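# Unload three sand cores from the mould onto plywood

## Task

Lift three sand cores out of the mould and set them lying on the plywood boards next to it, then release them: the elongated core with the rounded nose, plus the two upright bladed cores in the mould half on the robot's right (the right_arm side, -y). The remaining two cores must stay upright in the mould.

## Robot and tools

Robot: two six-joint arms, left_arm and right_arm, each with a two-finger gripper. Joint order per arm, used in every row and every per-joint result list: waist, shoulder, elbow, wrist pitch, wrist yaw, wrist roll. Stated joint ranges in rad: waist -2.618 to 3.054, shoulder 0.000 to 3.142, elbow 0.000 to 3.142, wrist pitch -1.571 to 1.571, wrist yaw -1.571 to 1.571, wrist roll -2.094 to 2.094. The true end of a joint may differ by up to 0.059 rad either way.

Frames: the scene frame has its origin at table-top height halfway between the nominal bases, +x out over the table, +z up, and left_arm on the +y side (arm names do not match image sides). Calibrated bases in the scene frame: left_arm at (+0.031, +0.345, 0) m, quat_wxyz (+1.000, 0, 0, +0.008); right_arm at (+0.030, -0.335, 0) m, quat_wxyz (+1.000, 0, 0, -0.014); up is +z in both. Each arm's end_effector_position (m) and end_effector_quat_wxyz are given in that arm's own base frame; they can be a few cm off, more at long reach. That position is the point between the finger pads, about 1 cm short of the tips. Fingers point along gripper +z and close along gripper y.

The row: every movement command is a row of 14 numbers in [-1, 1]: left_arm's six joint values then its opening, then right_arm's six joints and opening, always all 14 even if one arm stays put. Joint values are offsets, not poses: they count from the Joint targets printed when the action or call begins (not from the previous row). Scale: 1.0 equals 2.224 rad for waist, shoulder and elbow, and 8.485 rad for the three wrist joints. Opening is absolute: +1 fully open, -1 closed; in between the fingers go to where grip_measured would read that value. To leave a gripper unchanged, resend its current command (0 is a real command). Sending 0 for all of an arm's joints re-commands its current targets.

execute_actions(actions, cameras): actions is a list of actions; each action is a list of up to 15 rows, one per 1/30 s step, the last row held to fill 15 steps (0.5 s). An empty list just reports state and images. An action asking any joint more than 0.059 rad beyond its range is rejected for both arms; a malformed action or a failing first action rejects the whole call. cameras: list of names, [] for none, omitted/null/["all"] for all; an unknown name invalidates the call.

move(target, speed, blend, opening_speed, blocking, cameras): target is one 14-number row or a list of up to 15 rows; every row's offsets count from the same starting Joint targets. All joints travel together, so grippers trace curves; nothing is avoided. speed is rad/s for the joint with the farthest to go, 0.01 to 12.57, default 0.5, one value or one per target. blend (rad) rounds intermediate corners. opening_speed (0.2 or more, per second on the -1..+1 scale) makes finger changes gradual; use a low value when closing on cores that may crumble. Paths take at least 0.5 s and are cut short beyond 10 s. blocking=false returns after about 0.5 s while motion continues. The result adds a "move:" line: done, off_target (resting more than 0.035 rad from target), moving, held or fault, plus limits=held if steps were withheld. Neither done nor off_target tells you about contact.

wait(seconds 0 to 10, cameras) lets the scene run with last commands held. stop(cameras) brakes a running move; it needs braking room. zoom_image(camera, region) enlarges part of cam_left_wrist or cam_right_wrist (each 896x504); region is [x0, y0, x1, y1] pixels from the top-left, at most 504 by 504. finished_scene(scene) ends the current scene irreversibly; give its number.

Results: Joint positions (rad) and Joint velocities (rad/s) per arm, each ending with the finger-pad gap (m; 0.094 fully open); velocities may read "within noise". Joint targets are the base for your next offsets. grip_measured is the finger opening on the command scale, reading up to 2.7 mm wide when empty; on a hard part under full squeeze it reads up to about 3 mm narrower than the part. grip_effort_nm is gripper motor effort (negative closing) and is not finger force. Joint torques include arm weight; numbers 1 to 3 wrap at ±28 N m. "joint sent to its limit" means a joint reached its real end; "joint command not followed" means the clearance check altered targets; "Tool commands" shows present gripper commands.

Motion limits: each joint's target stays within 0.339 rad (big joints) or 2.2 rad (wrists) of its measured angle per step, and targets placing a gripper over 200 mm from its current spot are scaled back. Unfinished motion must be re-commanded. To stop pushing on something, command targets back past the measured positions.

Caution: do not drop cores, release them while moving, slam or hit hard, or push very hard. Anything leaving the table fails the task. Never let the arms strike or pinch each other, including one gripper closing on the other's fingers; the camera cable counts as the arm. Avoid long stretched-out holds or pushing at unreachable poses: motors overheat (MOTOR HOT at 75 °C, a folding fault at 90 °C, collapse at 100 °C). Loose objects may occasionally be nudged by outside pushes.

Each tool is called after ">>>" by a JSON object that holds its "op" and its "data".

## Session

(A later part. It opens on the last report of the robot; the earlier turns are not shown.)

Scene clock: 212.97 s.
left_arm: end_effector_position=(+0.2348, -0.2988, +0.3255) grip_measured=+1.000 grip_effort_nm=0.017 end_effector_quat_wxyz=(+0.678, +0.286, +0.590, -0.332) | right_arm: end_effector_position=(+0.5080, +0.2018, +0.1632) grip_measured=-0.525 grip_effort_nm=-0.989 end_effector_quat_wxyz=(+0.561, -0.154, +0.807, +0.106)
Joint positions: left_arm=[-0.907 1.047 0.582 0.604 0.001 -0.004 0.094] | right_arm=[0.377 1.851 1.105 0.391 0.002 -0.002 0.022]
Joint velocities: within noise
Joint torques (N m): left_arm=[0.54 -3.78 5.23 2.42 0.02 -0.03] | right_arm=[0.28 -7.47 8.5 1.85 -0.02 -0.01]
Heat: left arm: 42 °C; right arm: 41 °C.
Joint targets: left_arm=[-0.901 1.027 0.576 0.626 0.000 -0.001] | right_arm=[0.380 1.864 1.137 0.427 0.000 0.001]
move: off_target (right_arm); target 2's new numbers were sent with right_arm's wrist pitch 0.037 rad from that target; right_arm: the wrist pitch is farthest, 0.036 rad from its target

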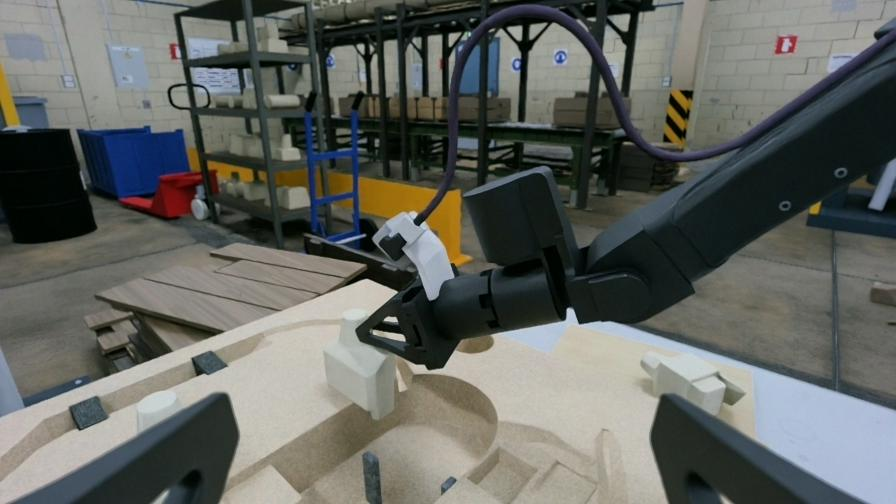

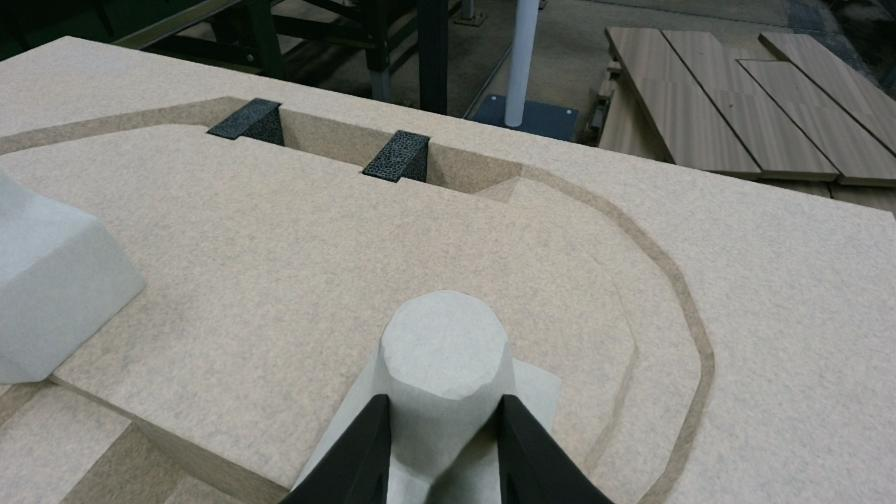

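>>> {"op": "move", "data": {"target": [[0,0,0,0,0,0,1,0,0,0,0,0,0,0.2],[0,0,0,0,0,0,1,0,0.0225,0.0202,0,0,0,0.2],[0,0,0,0,0,0,1,0,0.0225,0.0202,0,0,0,-0.7]], "speed": 0.3, "opening_speed": 1, "cameras": ["cam_right_wrist"]}}

Scene clock: 221.47 s.
left_arm: end_effector_position=(+0.2348, -0.2988, +0.3255) grip_measured=+1.000 grip_effort_nm=0.022 end_effector_quat_wxyz=(+0.678, +0.286, +0.590, -0.332) | right_arm: end_effector_position=(+0.5188, +0.2058, +0.1580) grip_measured=-0.286 grip_effort_nm=-0.999 end_effector_quat_wxyz=(+0.560, -0.154, +0.807, +0.105)
Joint positions: left_arm=[-0.907 1.047 0.582 0.604 0.001 -0.004 0.094] | right_arm=[0.377 1.9 1.149 0.392 0.003 -0.002 0.034]
Joint velocities: within noise
Joint torques (N m): left_arm=[0.54 -3.82 5.33 2.38 0.02 -0.03] | right_arm=[0.27 -7.71 8.51 1.83 -0.03 -0.01]
Heat: left arm: 43 °C; right arm: 42 °C.
Joint targets: left_arm=[-0.901 1.027 0.576 0.626 0.000 -0.001] | right_arm=[0.380 1.914 1.182 0.427 0.000 0.001]
move: done
Images, in order (width x height): cam_right_wrist 896x504.

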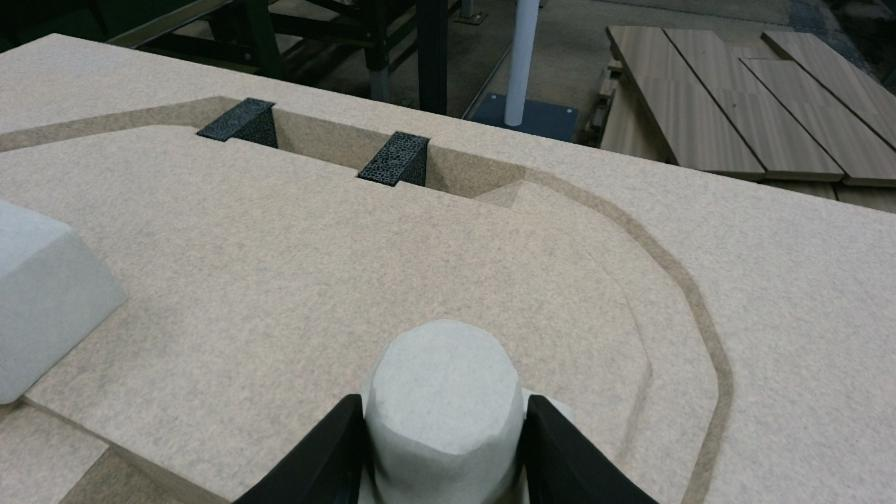

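>>> {"op": "move", "data": {"target": [[0,0,0,0,0,0,1,0,-0.0452,0.0652,-0.0283,0,0,-0.7],[0,0,0,0,0,0,1,0,-0.0583,0.1751,-0.0606,0,0,-0.7]], "speed": 0.25, "blend": 0.03}}

>>> {"op": "zoom_image", "data": {"camera": "cam_left_wrist", "region": [250, 150, 510, 400]}}

Scene clock: 231.20 s.
left_arm: end_effector_position=(+0.2348, -0.2988, +0.3255) grip_measured=+1.000 grip_effort_nm=0.027 end_effector_quat_wxyz=(+0.678, +0.286, +0.590, -0.332) | right_arm: end_effector_position=(+0.5236, +0.2076, +0.2371) grip_measured=-0.286 grip_effort_nm=-1.004 end_effector_quat_wxyz=(+0.511, -0.160, +0.839, +0.095)
Joint positions: left_arm=[-0.907 1.047 0.582 0.604 0.001 -0.004 0.094] | right_arm=[0.377 1.844 1.52 -0.154 0.003 -0.002 0.034]
Joint velocities: within noise
Joint torques (N m): left_arm=[0.58 -3.85 5.2 2.41 -0.01 -0.02] | right_arm=[0.27 -13.86 10.58 2.05 -0.04 -0.02]
Heat: left arm: 43 °C; right arm: 43 °C.
Joint targets: left_arm=[-0.901 1.027 0.576 0.626 0.000 -0.001] | right_arm=[0.380 1.784 1.572 -0.088 0.000 0.001]
move: off_target (right_arm); right_arm: the wrist pitch is farthest, 0.067 rad from its target

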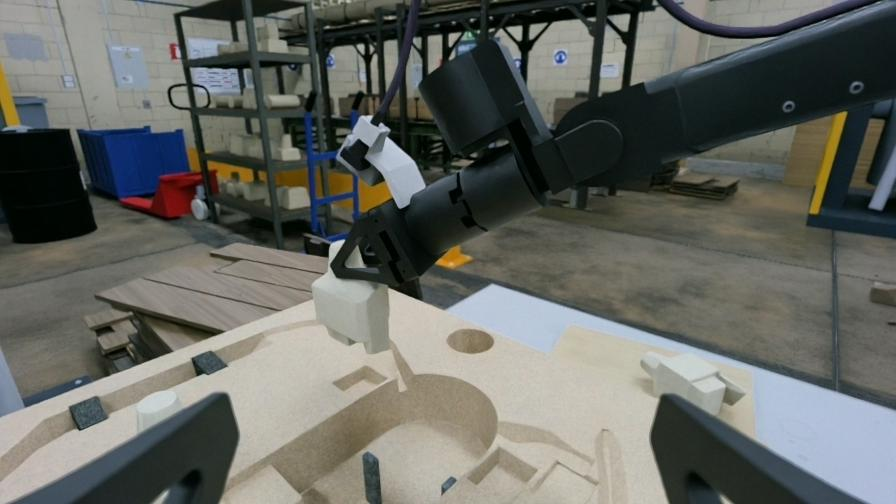

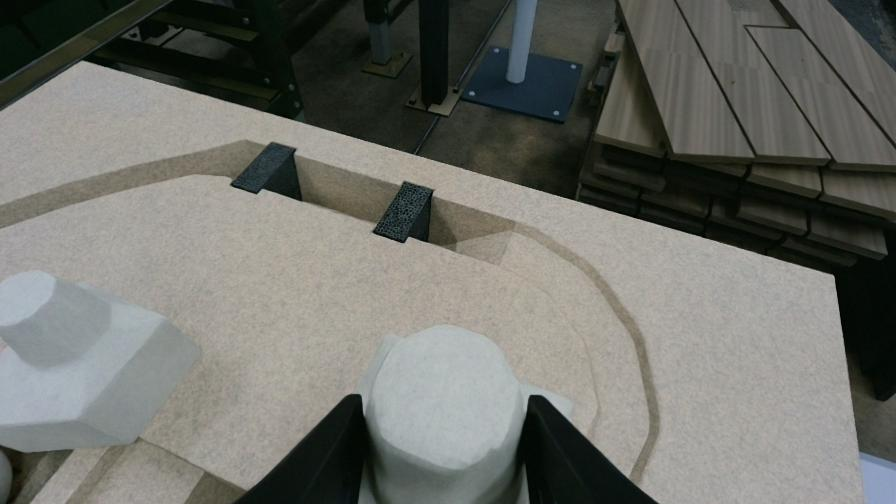

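Scaled by 1.938.

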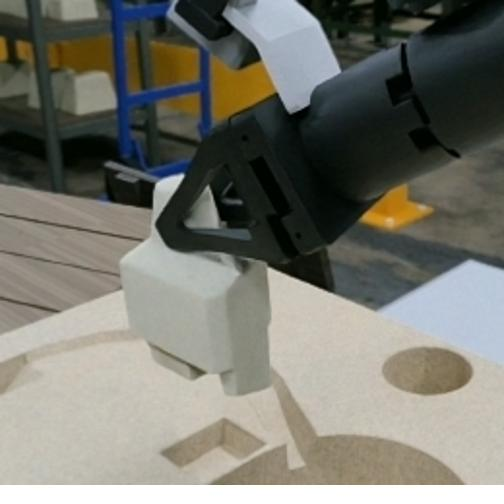

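>>> {"op": "move", "data": {"target": [[0,0,0,0,0,0,1,0,-0.2392,-0.0841,-0.025,0,0,-0.7],[0,0,0,0,0,0,1,-0.33,-0.2392,-0.0841,-0.025,0,0,-0.7],[0,0,0,0,0,0,1,-0.33,-0.09,0.02,-0.155,0,0,-0.7]], "speed": 0.6, "blend": 0.1}}

Scene clock: 246.27 s.
left_arm: end_effector_position=(+0.2348, -0.2988, +0.3256) grip_measured=+1.000 grip_effort_nm=0.032 end_effector_quat_wxyz=(+0.678, +0.286, +0.590, -0.332) | right_arm: end_effector_position=(+0.2923, -0.1065, +0.1953) grip_measured=-0.286 grip_effort_nm=-1.009 end_effector_quat_wxyz=(+0.084, +0.173, +0.981, -0.017)
Joint positions: left_arm=[-0.907 1.047 0.582 0.605 0.001 -0.004 0.094] | right_arm=[-0.35 1.584 1.574 -1.39 0.005 -0.002 0.034]
Joint velocities: within noise
Joint torques (N m): left_arm=[0.55 -3.85 5.3 2.38 0 -0.02] | right_arm=[-0.39 -5.61 8.61 0.29 -0.05 0]
Heat: left arm: 44 °C; right arm: 44 °C.
Joint targets: left_arm=[-0.901 1.027 0.576 0.626 0.000 -0.001] | right_arm=[-0.354 1.584 1.616 -1.403 0.000 0.001]
move: off_target (right_arm); right_arm: the elbow is farthest, 0.042 rad from its target

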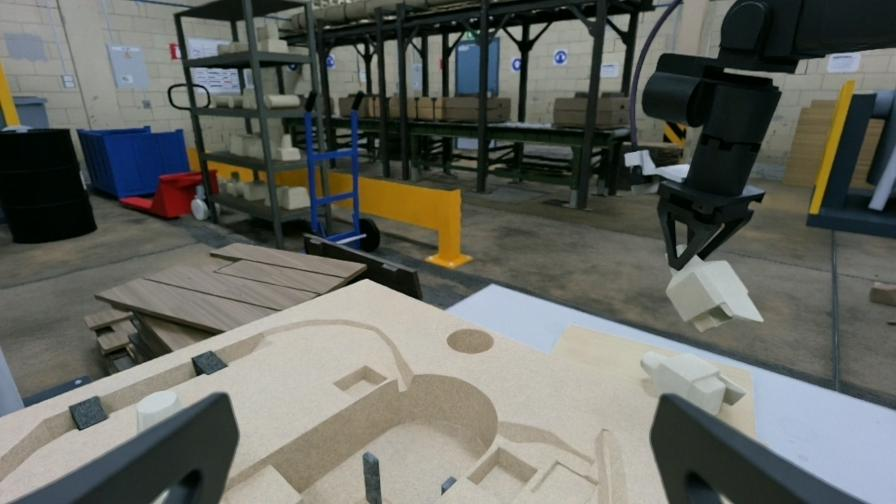

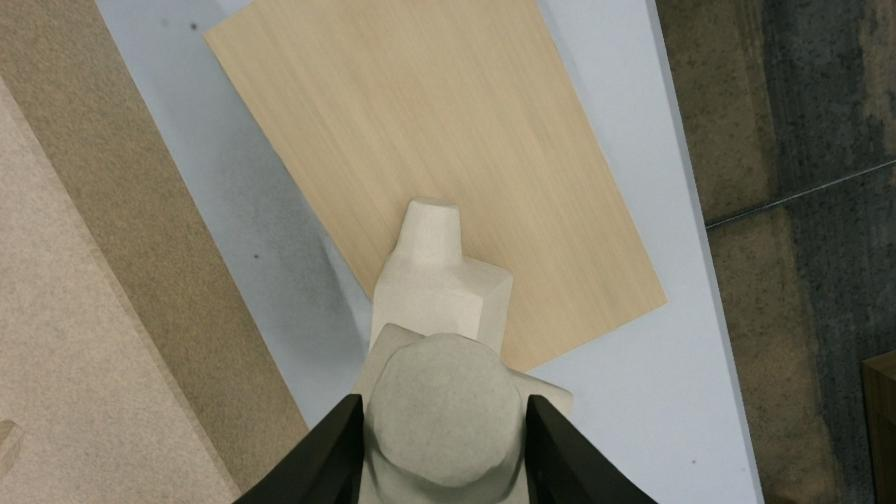

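>>> {"op": "move", "data": {"target": [[0,0,0,0,0,0,1,0.0841,0.2203,0.2176,-0.015,0,0,-0.7],[0,0,0,0,0,0,1,0.0841,0.2203,0.2176,-0.015,0,0.1768,-0.7]], "speed": 0.6}}

>>> {"op": "zoom_image", "data": {"camera": "cam_left_wrist", "region": [520, 180, 800, 440]}}

Scene clock: 269.30 s.
left_arm: end_effector_position=(+0.2348, -0.2988, +0.3256) grip_measured=+1.000 grip_effort_nm=0.027 end_effector_quat_wxyz=(+0.678, +0.286, +0.590, -0.332) | right_arm: end_effector_position=(+0.3990, -0.0665, +0.1571) grip_measured=-0.287 grip_effort_nm=-1.009 end_effector_quat_wxyz=(+0.017, +0.736, +0.676, +0.012)
Joint positions: left_arm=[-0.907 1.047 0.582 0.605 0.001 -0.004 0.094] | right_arm=[-0.167 2.078 2.061 -1.512 0.002 1.489 0.034]
Joint velocities: within noise
Joint torques (N m): left_arm=[0.61 -3.88 5.24 2.4 0 0] | right_arm=[-0.02 -9.63 8.2 0.01 -0.02 0.08]
Heat: left arm: 45 °C; right arm: 41 °C.
Joint targets: left_arm=[-0.901 1.027 0.576 0.626 0.000 -0.001] | right_arm=[-0.167 2.074 2.100 -1.530 0.000 1.501]
move: off_target (right_arm); right_arm: the elbow is farthest, 0.039 rad from its target

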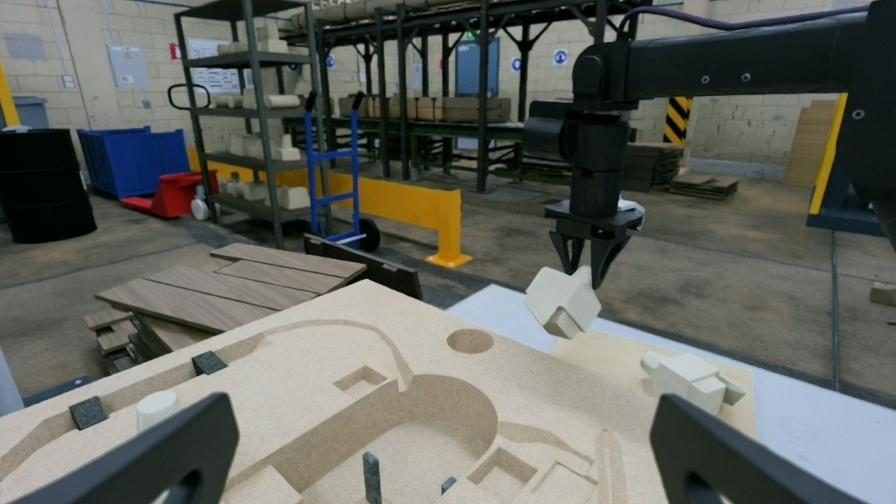

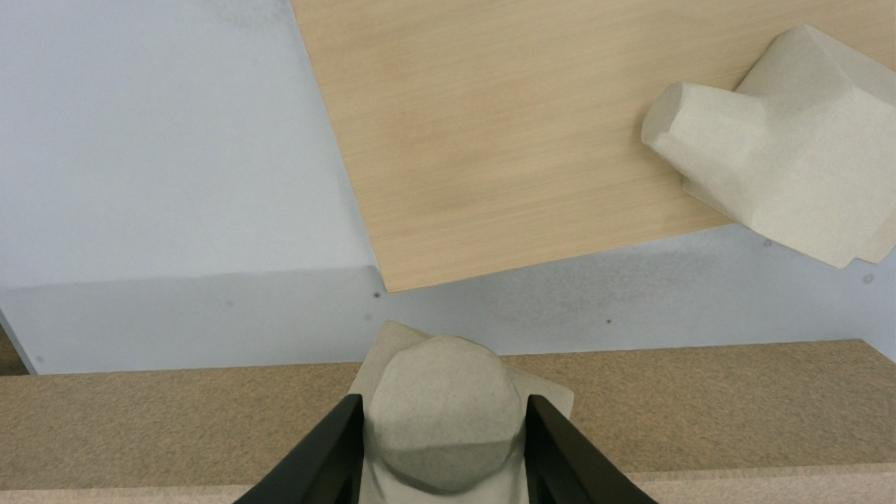

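Scaled by 1.800.

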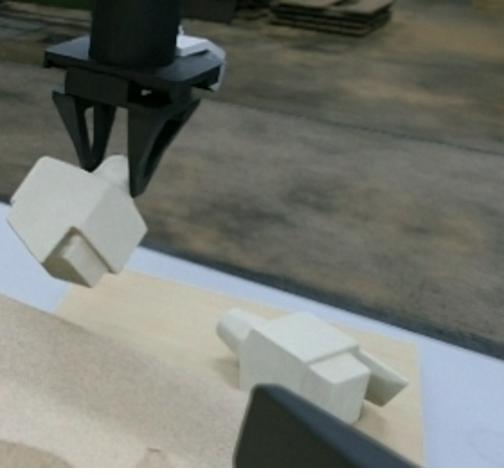

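>>> {"op": "move", "data": {"target": [[0,0,0,0,0,0,1,-0.1731,0,0,0,-0.0412,-0.0461,-0.7],[0,0,0,0,0,0,1,-0.1731,0.0308,-0.1022,0.027,-0.0412,-0.0461,-0.7]], "speed": 0.3}}

>>> {"op": "zoom_image", "data": {"camera": "cam_left_wrist", "region": [520, 180, 800, 440]}}

Scene clock: 285.07 s.
left_arm: end_effector_position=(+0.2348, -0.2988, +0.3256) grip_measured=+1.000 grip_effort_nm=0.027 end_effector_quat_wxyz=(+0.678, +0.286, +0.590, -0.332) | right_arm: end_effector_position=(+0.3803, -0.1688, +0.0926) grip_measured=-0.287 grip_effort_nm=-0.999 end_effector_quat_wxyz=(-0.049, +0.732, +0.662, +0.150)
Joint positions: left_arm=[-0.907 1.047 0.582 0.605 0.001 -0.004 0.094] | right_arm=[-0.554 2.143 1.87 -1.309 -0.317 1.115 0.034]
Joint velocities: within noise
Joint torques (N m): left_arm=[0.64 -3.88 5.26 2.41 0 0.01] | right_arm=[0.14 -9.95 5.33 0.16 -0.47 -0.09]
Heat: left arm: 46 °C; right arm: 44 °C.
Joint targets: left_arm=[-0.901 1.027 0.576 0.626 0.000 -0.001] | right_arm=[-0.552 2.142 1.873 -1.301 -0.349 1.110]
move: done

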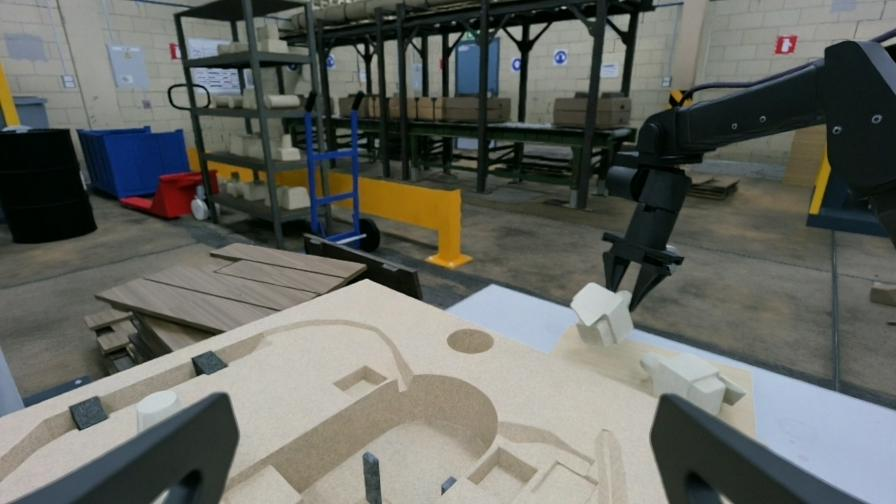

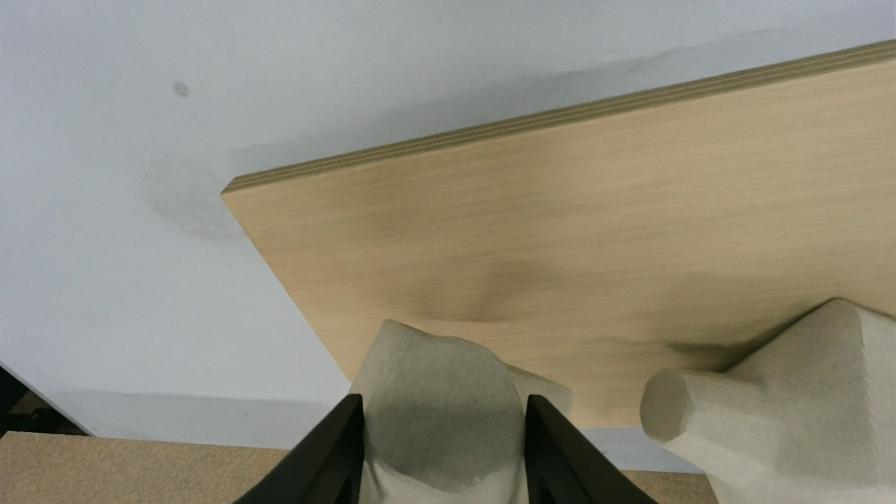

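Scaled by 1.800.

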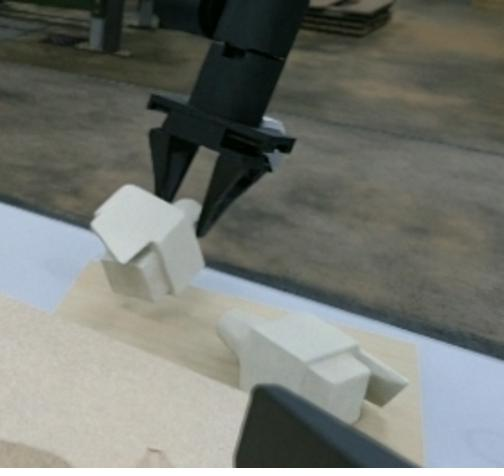

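>>> {"op": "move", "data": {"target": [0,0,0,0,0,0,1,0,0.0054,-0.046,0.0134,0,0,-0.7], "speed": 0.08}}

>>> {"op": "zoom_image", "data": {"camera": "cam_left_wrist", "region": [520, 180, 800, 440]}}

Scene clock: 290.03 s.
left_arm: end_effector_position=(+0.2348, -0.2988, +0.3256) grip_measured=+1.000 grip_effort_nm=0.027 end_effector_quat_wxyz=(+0.678, +0.286, +0.590, -0.332) | right_arm: end_effector_position=(+0.3813, -0.1679, +0.0683) grip_measured=-0.287 grip_effort_nm=-1.004 end_effector_quat_wxyz=(-0.046, +0.731, +0.663, +0.155)
Joint positions: left_arm=[-0.907 1.047 0.582 0.605 0.001 -0.004 0.094] | right_arm=[-0.554 2.145 1.774 -1.203 -0.325 1.114 0.034]
Joint velocities: left_arm=[within noise] | right_arm=[-0.002 0.012 -0.007 -0.154 -0.139 -0.051 0.001]
Joint torques (N m): left_arm=[0.42 -3.86 5.24 2.42 0.01 -0.03] | right_arm=[0.16 -9.16 4.83 0.25 -0.4 -0.09]
Heat: left arm: 46 °C; right arm: 44 °C.
Joint targets: left_arm=[-0.901 1.027 0.576 0.626 0.000 -0.001] | right_arm=[-0.552 2.154 1.770 -1.188 -0.349 1.110]
move: done

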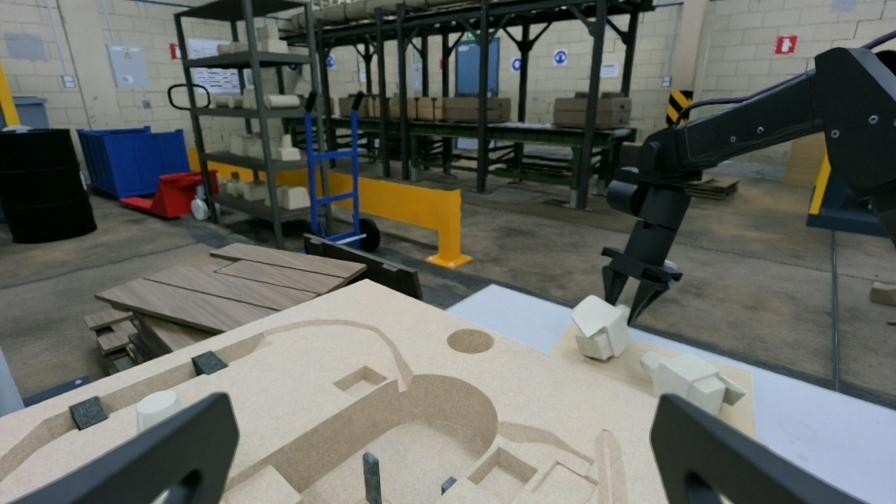

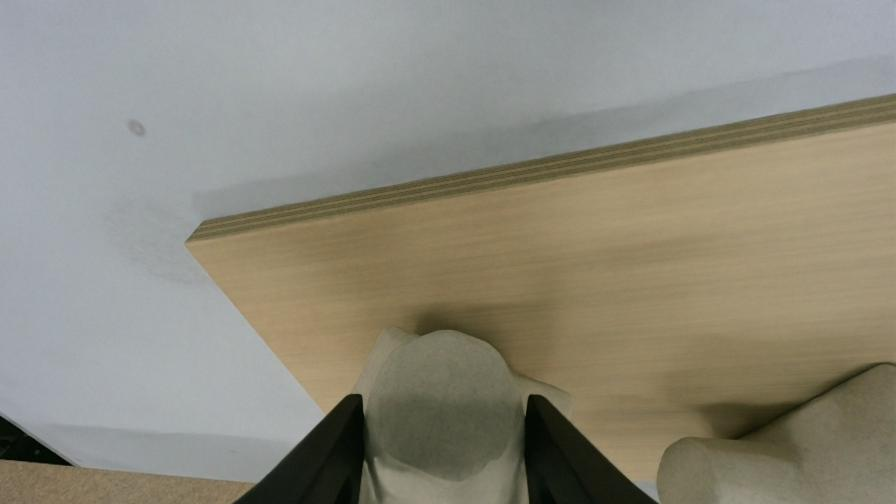

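Scaled by 1.800.

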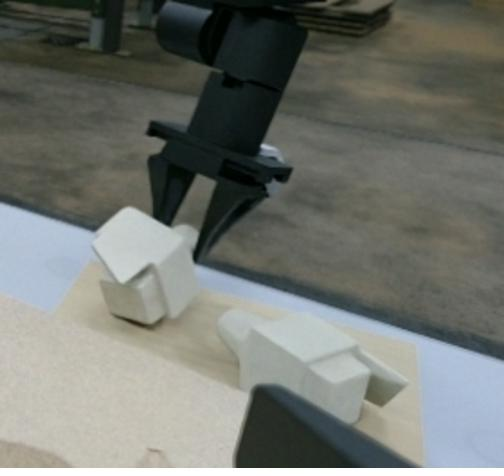

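>>> {"op": "move", "data": {"target": [0,0,0,0,0,0,1,0,0.0027,-0.0275,0.0075,0,0,-0.7], "speed": 0.06}}

>>> {"op": "zoom_image", "data": {"camera": "cam_left_wrist", "region": [520, 180, 800, 440]}}

Scene clock: 293.70 s.
left_arm: end_effector_position=(+0.2348, -0.2988, +0.3256) grip_measured=+1.000 grip_effort_nm=0.027 end_effector_quat_wxyz=(+0.678, +0.286, +0.590, -0.332) | right_arm: end_effector_position=(+0.3846, -0.1679, +0.0564) grip_measured=-0.287 grip_effort_nm=-0.999 end_effector_quat_wxyz=(-0.038, +0.729, +0.664, +0.162)
Joint positions: left_arm=[-0.907 1.047 0.582 0.605 0.001 -0.004 0.094] | right_arm=[-0.554 2.145 1.724 -1.133 -0.335 1.113 0.034]
Joint velocities: within noise
Joint torques (N m): left_arm=[0.61 -3.84 5.15 2.4 -0.01 -0.02] | right_arm=[0.16 -8.69 4.03 0.21 -0.29 -0.08]
Heat: left arm: 46 °C; right arm: 44 °C.
Joint targets: left_arm=[-0.901 1.027 0.576 0.626 0.000 -0.001] | right_arm=[-0.552 2.160 1.709 -1.124 -0.350 1.110]
move: done

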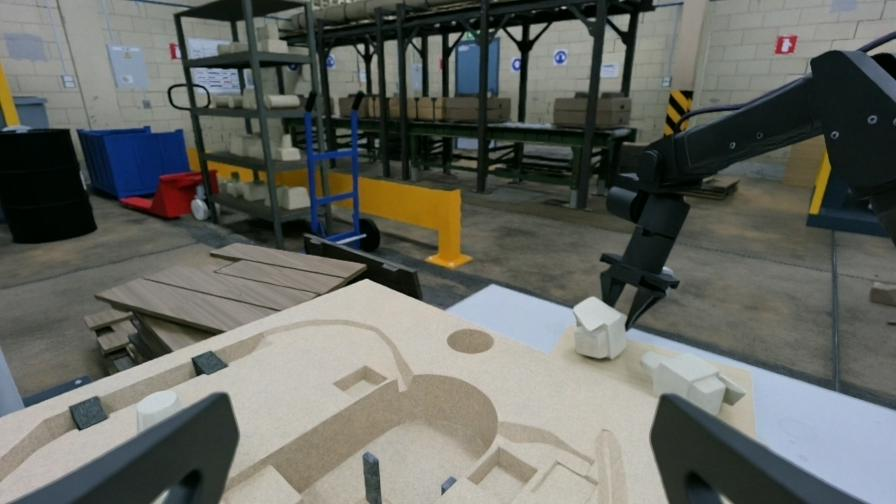

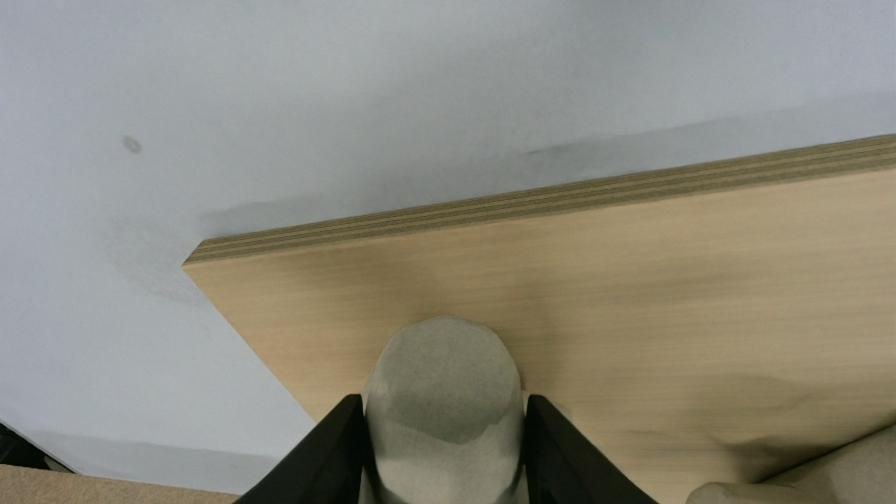

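Scaled by 1.800.

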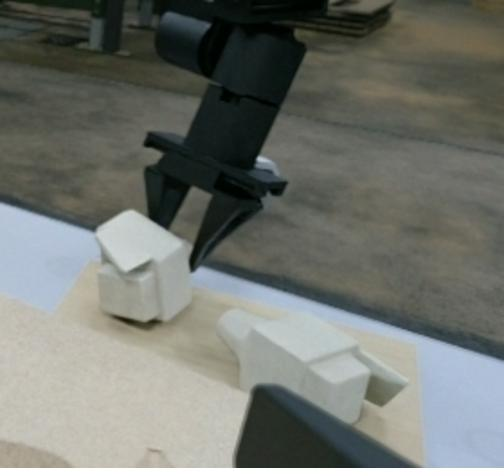

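>>> {"op": "move", "data": {"target": [0,0,0,0,0,0,1,0,0,0,0,0,0,-0.05], "opening_speed": 0.3}}

>>> {"op": "zoom_image", "data": {"camera": "cam_left_wrist", "region": [520, 180, 800, 440]}}

Scene clock: 298.03 s.
left_arm: end_effector_position=(+0.2348, -0.2988, +0.3256) grip_measured=+1.000 grip_effort_nm=0.017 end_effector_quat_wxyz=(+0.678, +0.286, +0.590, -0.332) | right_arm: end_effector_position=(+0.3849, -0.1668, +0.0551) grip_measured=-0.053 grip_effort_nm=0.178 end_effector_quat_wxyz=(-0.039, +0.729, +0.664, +0.166)
Joint positions: left_arm=[-0.907 1.047 0.582 0.605 0.001 -0.004 0.094] | right_arm=[-0.554 2.145 1.717 -1.126 -0.341 1.113 0.044]
Joint velocities: within noise
Joint torques (N m): left_arm=[0.49 -3.77 5.3 2.41 0.02 -0.04] | right_arm=[0.09 -8.62 4.56 0.16 -0.24 -0.07]
Heat: left arm: 46 °C; right arm: 44 °C.
Joint targets: left_arm=[-0.901 1.027 0.576 0.626 0.000 -0.001] | right_arm=[-0.552 2.160 1.709 -1.124 -0.350 1.110]
move: done

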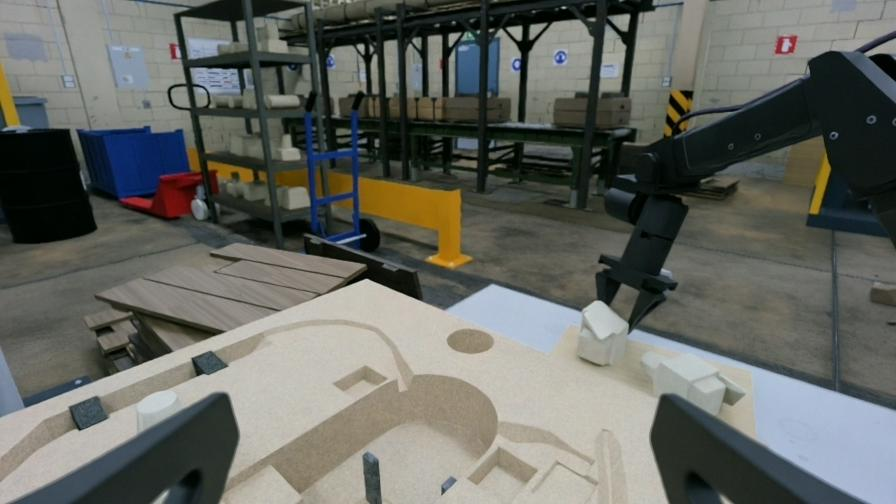

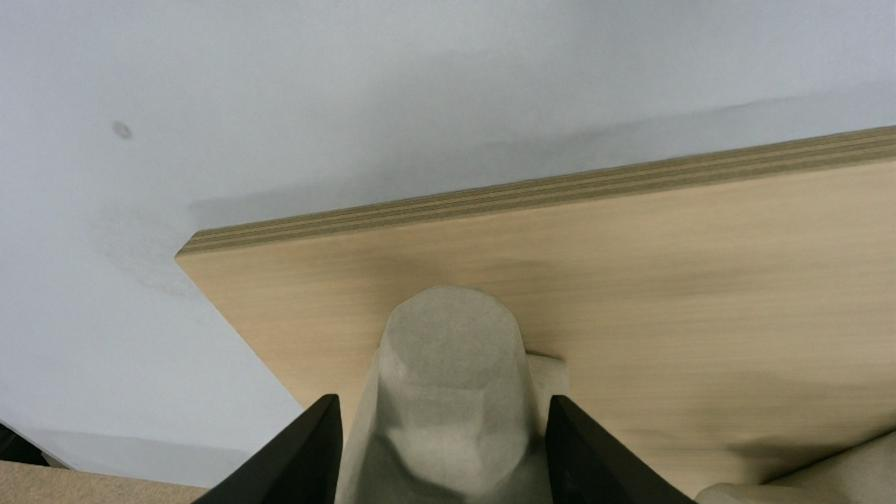

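Scaled by 1.800.

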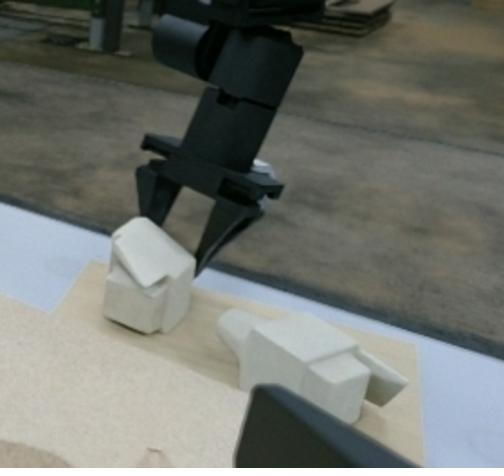

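>>> {"op": "move", "data": {"target": [[0,0,0,0,0,0,1,0,0,0,0,0,0,0.2],[0,0,0,0,0,0,1,-0.02,-0.09,0.06,0,0,0,0.2],[0,0,0,0,0,0,1,-0.02,-0.25,0.15,0,0.04,-0.13,0.2]], "opening_speed": 0.5}}

>>> {"op": "zoom_image", "data": {"camera": "cam_left_wrist", "region": [520, 180, 800, 440]}}

Scene clock: 305.13 s.
left_arm: end_effector_position=(+0.2348, -0.2988, +0.3256) grip_measured=+1.000 grip_effort_nm=0.017 end_effector_quat_wxyz=(+0.678, +0.286, +0.590, -0.332) | right_arm: end_effector_position=(+0.3523, -0.2337, +0.3661) grip_measured=+0.197 grip_effort_nm=0.173 end_effector_quat_wxyz=(+0.393, +0.271, +0.872, -0.110)
Joint positions: left_arm=[-0.907 1.047 0.582 0.605 0.001 -0.004 0.094] | right_arm=[-0.595 1.625 2.019 -1.124 -0.016 0.015 0.056]
Joint velocities: within noise
Joint torques (N m): left_arm=[0.62 -3.79 5.27 2.41 0 -0.02] | right_arm=[-0.14 -7.51 7.01 1.26 0.04 -0.17]
Heat: left arm: 47 °C; right arm: 45 °C.
Joint targets: left_arm=[-0.901 1.027 0.576 0.626 0.000 -0.001] | right_arm=[-0.596 1.604 2.043 -1.124 -0.010 0.006]
move: done

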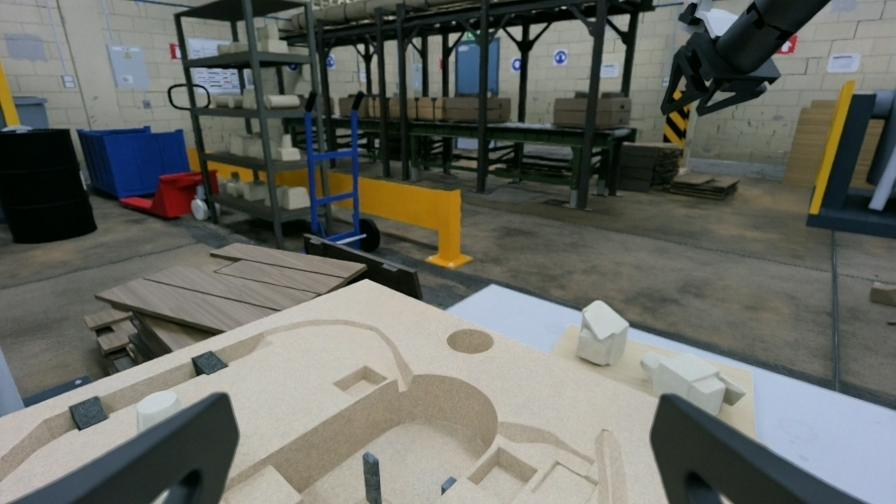

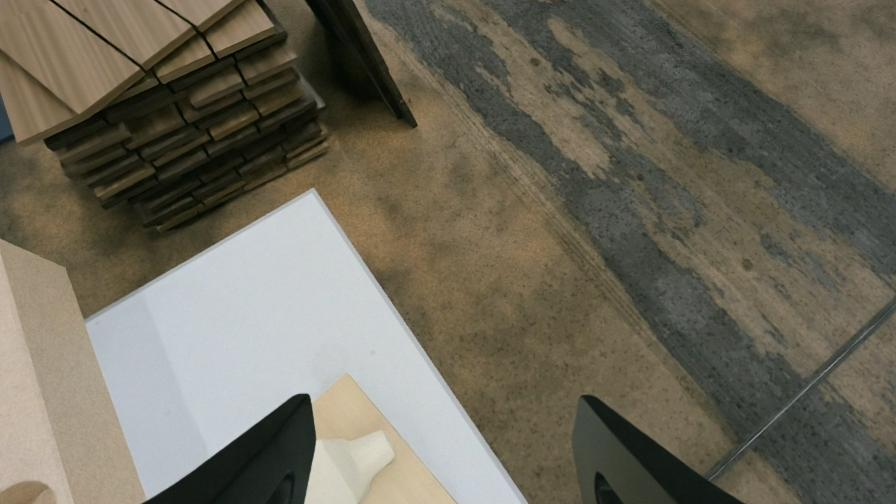

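Scaled by 1.800.

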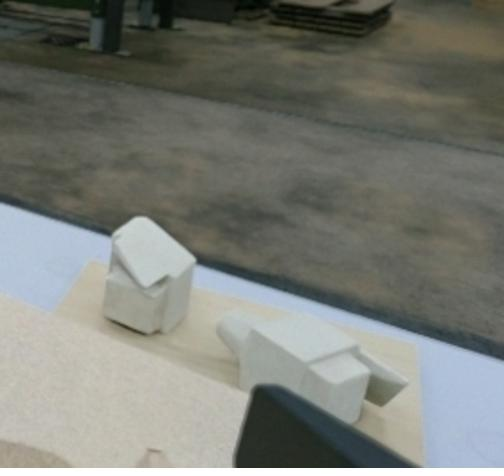

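>>> {"op": "move", "data": {"target": [0.1646,0.3505,0.616,-0.2081,0,0,0.5,0,0,0,0,0,0,0.2], "speed": 0.9, "cameras": ["cam_left_wrist"]}}

Scene clock: 310.87 s.
left_arm: end_effector_position=(+0.3832, -0.2272, +0.2579) grip_measured=+0.502 grip_effort_nm=-0.085 end_effector_quat_wxyz=(+0.269, +0.253, +0.926, -0.075) | right_arm: end_effector_position=(+0.3522, -0.2338, +0.3661) grip_measured=+0.197 grip_effort_nm=0.173 end_effector_quat_wxyz=(+0.393, +0.271, +0.872, -0.110)
Joint positions: left_arm=[-0.538 1.789 1.919 -1.135 0 -0.004 0.071] | right_arm=[-0.595 1.625 2.019 -1.124 -0.016 0.014 0.056]
Joint velocities: within noise
Joint torques (N m): left_arm=[0.29 -6.38 7.17 1.42 0.02 -0.01] | right_arm=[-0.14 -7.54 7.01 1.27 0.04 -0.12]
Heat: left arm: 46 °C; right arm: 43 °C.
Joint targets: left_arm=[-0.534 1.806 1.946 -1.140 0.000 -0.001] | right_arm=[-0.596 1.604 2.043 -1.124 -0.010 0.007]
move: done
Images, in order (width x height): cam_left_wrist 896x504.

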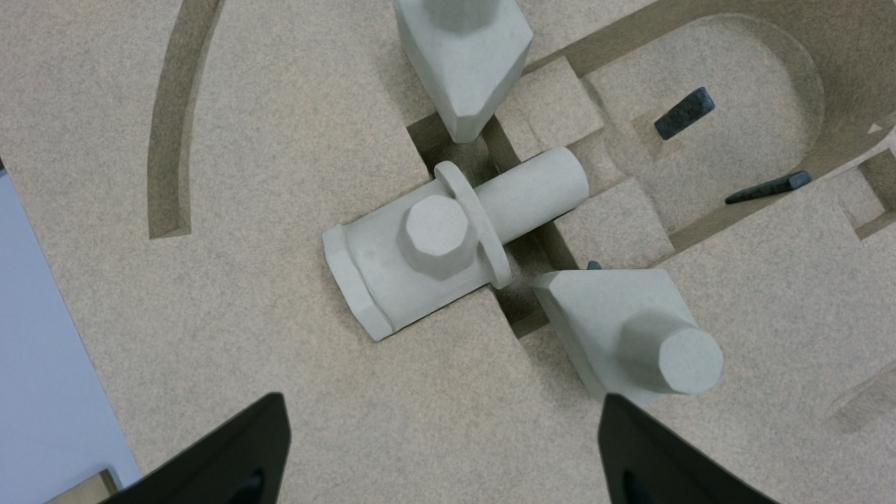

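>>> {"op": "move", "data": {"target": [[0.003,0.0777,0.0197,0.0152,0,0,0.15,0,0,0,0,0,0,0.2],[0.003,0.0632,-0.0925,0.0408,0,0,0.15,0,0,0,0,0,0,0.2]], "speed": 0.3, "cameras": ["cam_left_wrist"]}}

Scene clock: 328.87 s.
left_arm: end_effector_position=(+0.4313, -0.2559, +0.1547) grip_measured=+0.152 grip_effort_nm=-0.081 end_effector_quat_wxyz=(+0.258, +0.254, +0.930, -0.071) | right_arm: end_effector_position=(+0.3522, -0.2338, +0.3661) grip_measured=+0.197 grip_effort_nm=0.173 end_effector_quat_wxyz=(+0.393, +0.270, +0.872, -0.110)
Joint positions: left_arm=[-0.538 1.965 1.746 -0.811 0 -0.004 0.054] | right_arm=[-0.595 1.625 2.019 -1.124 -0.016 0.014 0.056]
Joint velocities: within noise
Joint torques (N m): left_arm=[0.68 -10.67 4.82 1.6 0.01 -0.01] | right_arm=[-0.14 -7.53 7.02 1.27 0.04 -0.12]
Heat: left arm: 43 °C; right arm: 40 °C.
Joint targets: left_arm=[-0.527 1.947 1.740 -0.793 0.000 0.000] | right_arm=[-0.596 1.604 2.043 -1.124 -0.010 0.006]
move: done
Images, in order (width x height): cam_left_wrist 896x504.

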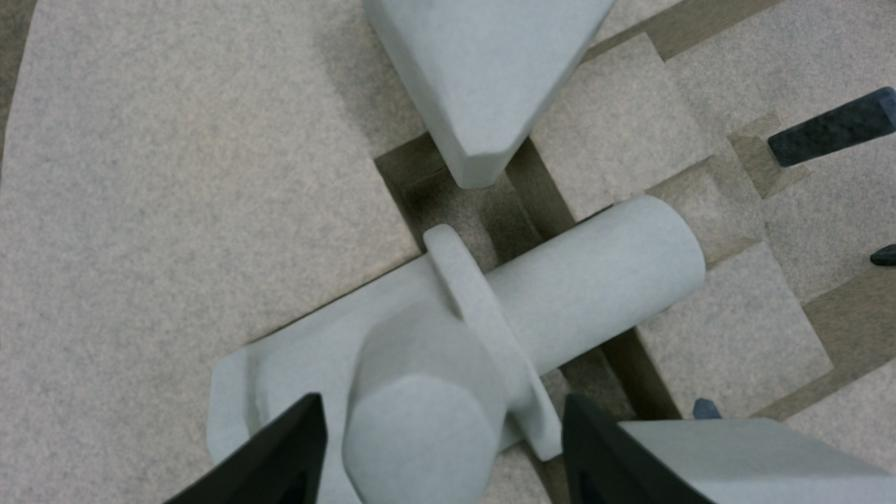

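>>> {"op": "move", "data": {"target": [[0.008,0,0,0,0,0,0.15,0,0,0,0,0,0,0.2],[0.008,0,0,0,0,0,-0.75,0,0,0,0,0,0,0.2]], "speed": 0.2, "opening_speed": 0.7, "cameras": ["cam_left_wrist"]}}

Scene clock: 334.70 s.
left_arm: end_effector_position=(+0.4361, -0.2486, +0.1550) grip_measured=-0.283 grip_effort_nm=-1.004 end_effector_quat_wxyz=(+0.258, +0.247, +0.931, -0.075) | right_arm: end_effector_position=(+0.3522, -0.2338, +0.3661) grip_measured=+0.197 grip_effort_nm=0.173 end_effector_quat_wxyz=(+0.393, +0.270, +0.872, -0.110)
Joint positions: left_arm=[-0.515 1.965 1.746 -0.809 0.013 -0.001 0.034] | right_arm=[-0.595 1.625 2.019 -1.124 -0.016 0.014 0.056]
Joint velocities: within noise
Joint torques (N m): left_arm=[0.5 -10.67 4.81 1.59 -0.1 -0.07] | right_arm=[-0.12 -7.53 7.01 1.27 0.05 -0.11]
Heat: left arm: 42 °C; right arm: 40 °C.
Joint targets: left_arm=[-0.510 1.947 1.740 -0.793 0.000 0.000] | right_arm=[-0.596 1.604 2.043 -1.124 -0.010 0.006]
move: done
Images, in order (width x height): cam_left_wrist 896x504.

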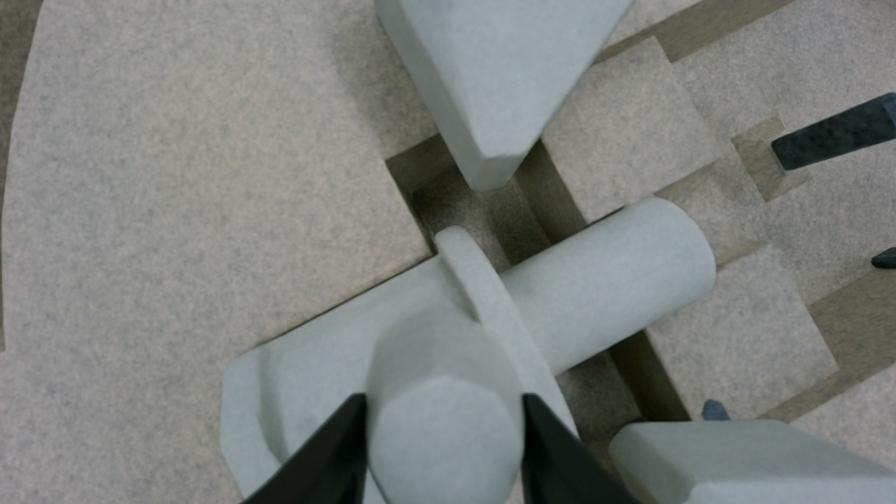

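>>> {"op": "move", "data": {"target": [[0,0.0092,0.0869,-0.0204,0,0,-0.75,0,0,0,0,0,0,0.2],[0,0.0718,0.3069,-0.0616,0,0,-0.75,0,0,0,0,0,0,0.2]], "speed": 0.25, "blend": 0.03, "cameras": ["cam_left_wrist"]}}

Scene clock: 343.30 s.
left_arm: end_effector_position=(+0.4229, -0.2395, +0.2407) grip_measured=-0.287 grip_effort_nm=-0.999 end_effector_quat_wxyz=(+0.214, +0.249, +0.943, -0.059) | right_arm: end_effector_position=(+0.3522, -0.2338, +0.3661) grip_measured=+0.197 grip_effort_nm=0.173 end_effector_quat_wxyz=(+0.393, +0.271, +0.872, -0.110)
Joint positions: left_arm=[-0.515 2.114 2.37 -1.378 0.005 0.001 0.034] | right_arm=[-0.595 1.625 2.019 -1.124 -0.015 0.014 0.056]
Joint velocities: within noise
Joint torques (N m): left_arm=[0.34 -10.32 9.1 1.95 -0.04 -0.1] | right_arm=[-0.16 -7.53 6.99 1.27 0.03 -0.12]
Heat: left arm: 42 °C; right arm: 40 °C.
Joint targets: left_arm=[-0.510 2.106 2.423 -1.316 0.000 0.000] | right_arm=[-0.596 1.604 2.043 -1.124 -0.010 0.006]
move: off_target (left_arm); left_arm: the wrist pitch is farthest, 0.062 rad from its target
Images, in order (width x height): cam_left_wrist 896x504.

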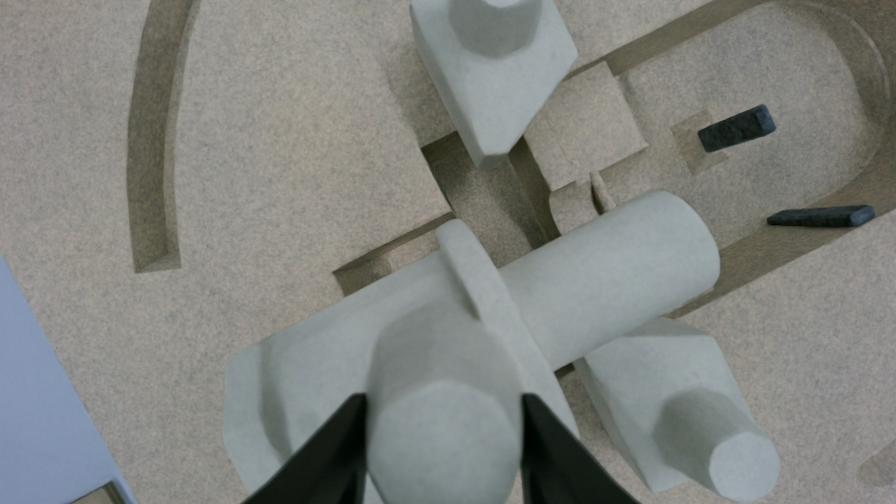

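>>> {"op": "move", "data": {"target": [[0.4353,0,0,0,0,0,-0.75,0,0,0,0,0,0,0.2],[0.4353,-0.3978,-0.5441,0.0417,0,0,-0.75,0,0,0,0,0,0,0.2],[0.4353,-0.4069,-0.7112,0.0832,0,0,-0.75,0,0,0,0,0,0,0.2]], "speed": [0.6,0.6,0.25], "blend": 0.08, "cameras": ["cam_left_wrist"]}}

Scene clock: 360.27 s.
left_arm: end_effector_position=(+0.2660, +0.1363, +0.1171) grip_measured=-0.287 grip_effort_nm=-0.984 end_effector_quat_wxyz=(+0.243, -0.224, +0.942, +0.061) | right_arm: end_effector_position=(+0.3522, -0.2338, +0.3661) grip_measured=+0.197 grip_effort_nm=0.178 end_effector_quat_wxyz=(+0.393, +0.271, +0.872, -0.110)
Joint positions: left_arm=[0.466 1.215 0.849 -0.697 -0.007 0.001 0.034] | right_arm=[-0.595 1.625 2.019 -1.124 -0.015 0.014 0.056]
Joint velocities: within noise
Joint torques (N m): left_arm=[-0.54 -4.12 4.59 2.32 0.09 -0.08] | right_arm=[-0.14 -7.54 7.02 1.27 0.04 -0.12]
Heat: left arm: 42 °C; right arm: 40 °C.
Joint targets: left_arm=[0.458 1.201 0.841 -0.610 -0.001 0.000] | right_arm=[-0.596 1.604 2.043 -1.124 -0.010 0.007]
move: off_target (left_arm); left_arm: the wrist pitch is farthest, 0.087 rad from its target
Images, in order (width x height): cam_left_wrist 896x504.

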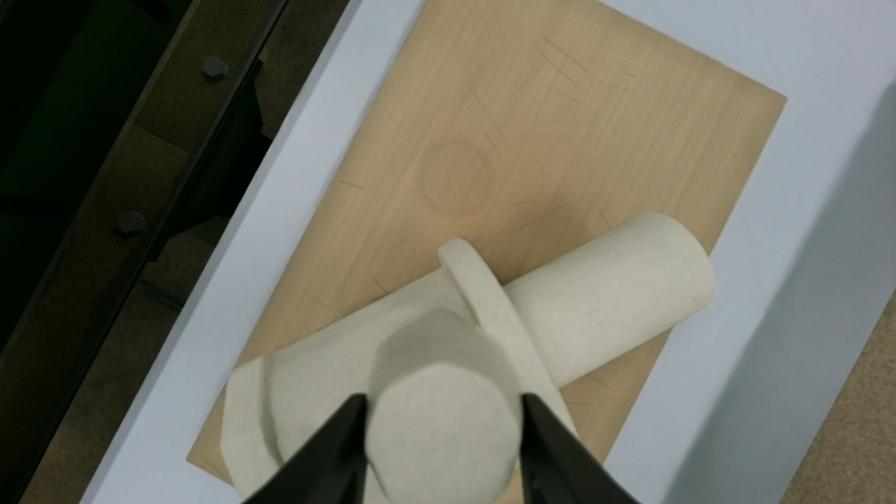

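>>> {"op": "move", "data": {"target": [0,0.0565,-0.0152,0.0223,0,0,-0.75,0,0,0,0,0,0,0.2], "speed": 0.1, "cameras": ["cam_left_wrist"]}}

Scene clock: 367.73 s.
left_arm: end_effector_position=(+0.3046, +0.1553, +0.1141) grip_measured=-0.287 grip_effort_nm=-1.004 end_effector_quat_wxyz=(+0.303, -0.220, +0.924, +0.074) | right_arm: end_effector_position=(+0.3522, -0.2338, +0.3661) grip_measured=+0.197 grip_effort_nm=0.178 end_effector_quat_wxyz=(+0.393, +0.271, +0.872, -0.110)
Joint positions: left_arm=[0.466 1.301 0.826 -0.462 -0.005 0 0.034] | right_arm=[-0.595 1.625 2.019 -1.124 -0.015 0.014 0.056]
Joint velocities: within noise
Joint torques (N m): left_arm=[-0.51 -2 3.88 2.03 0.08 -0.08] | right_arm=[-0.16 -7.53 7.01 1.27 0.04 -0.11]
Heat: left arm: 43 °C; right arm: 40 °C.
Joint targets: left_arm=[0.458 1.327 0.807 -0.421 -0.001 -0.001] | right_arm=[-0.596 1.604 2.043 -1.124 -0.010 0.007]
move: off_target (left_arm); left_arm: the wrist pitch is farthest, 0.041 rad from its target
Images, in order (width x height): cam_left_wrist 896x504.

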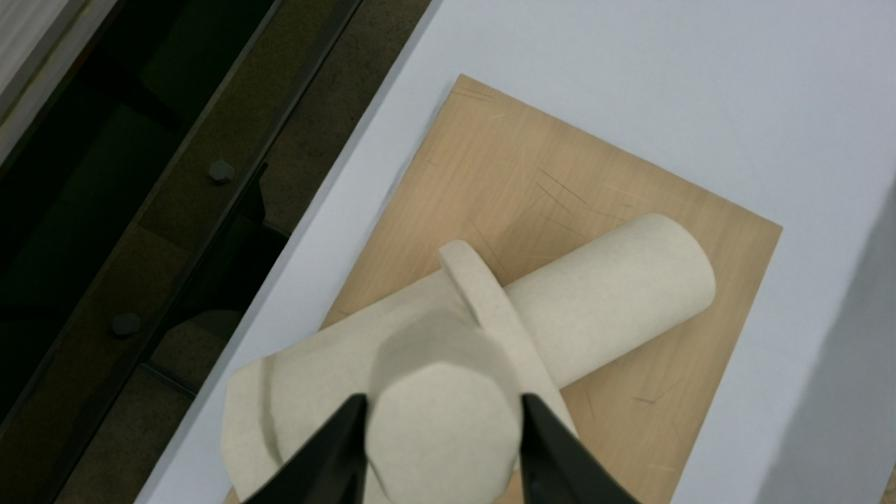

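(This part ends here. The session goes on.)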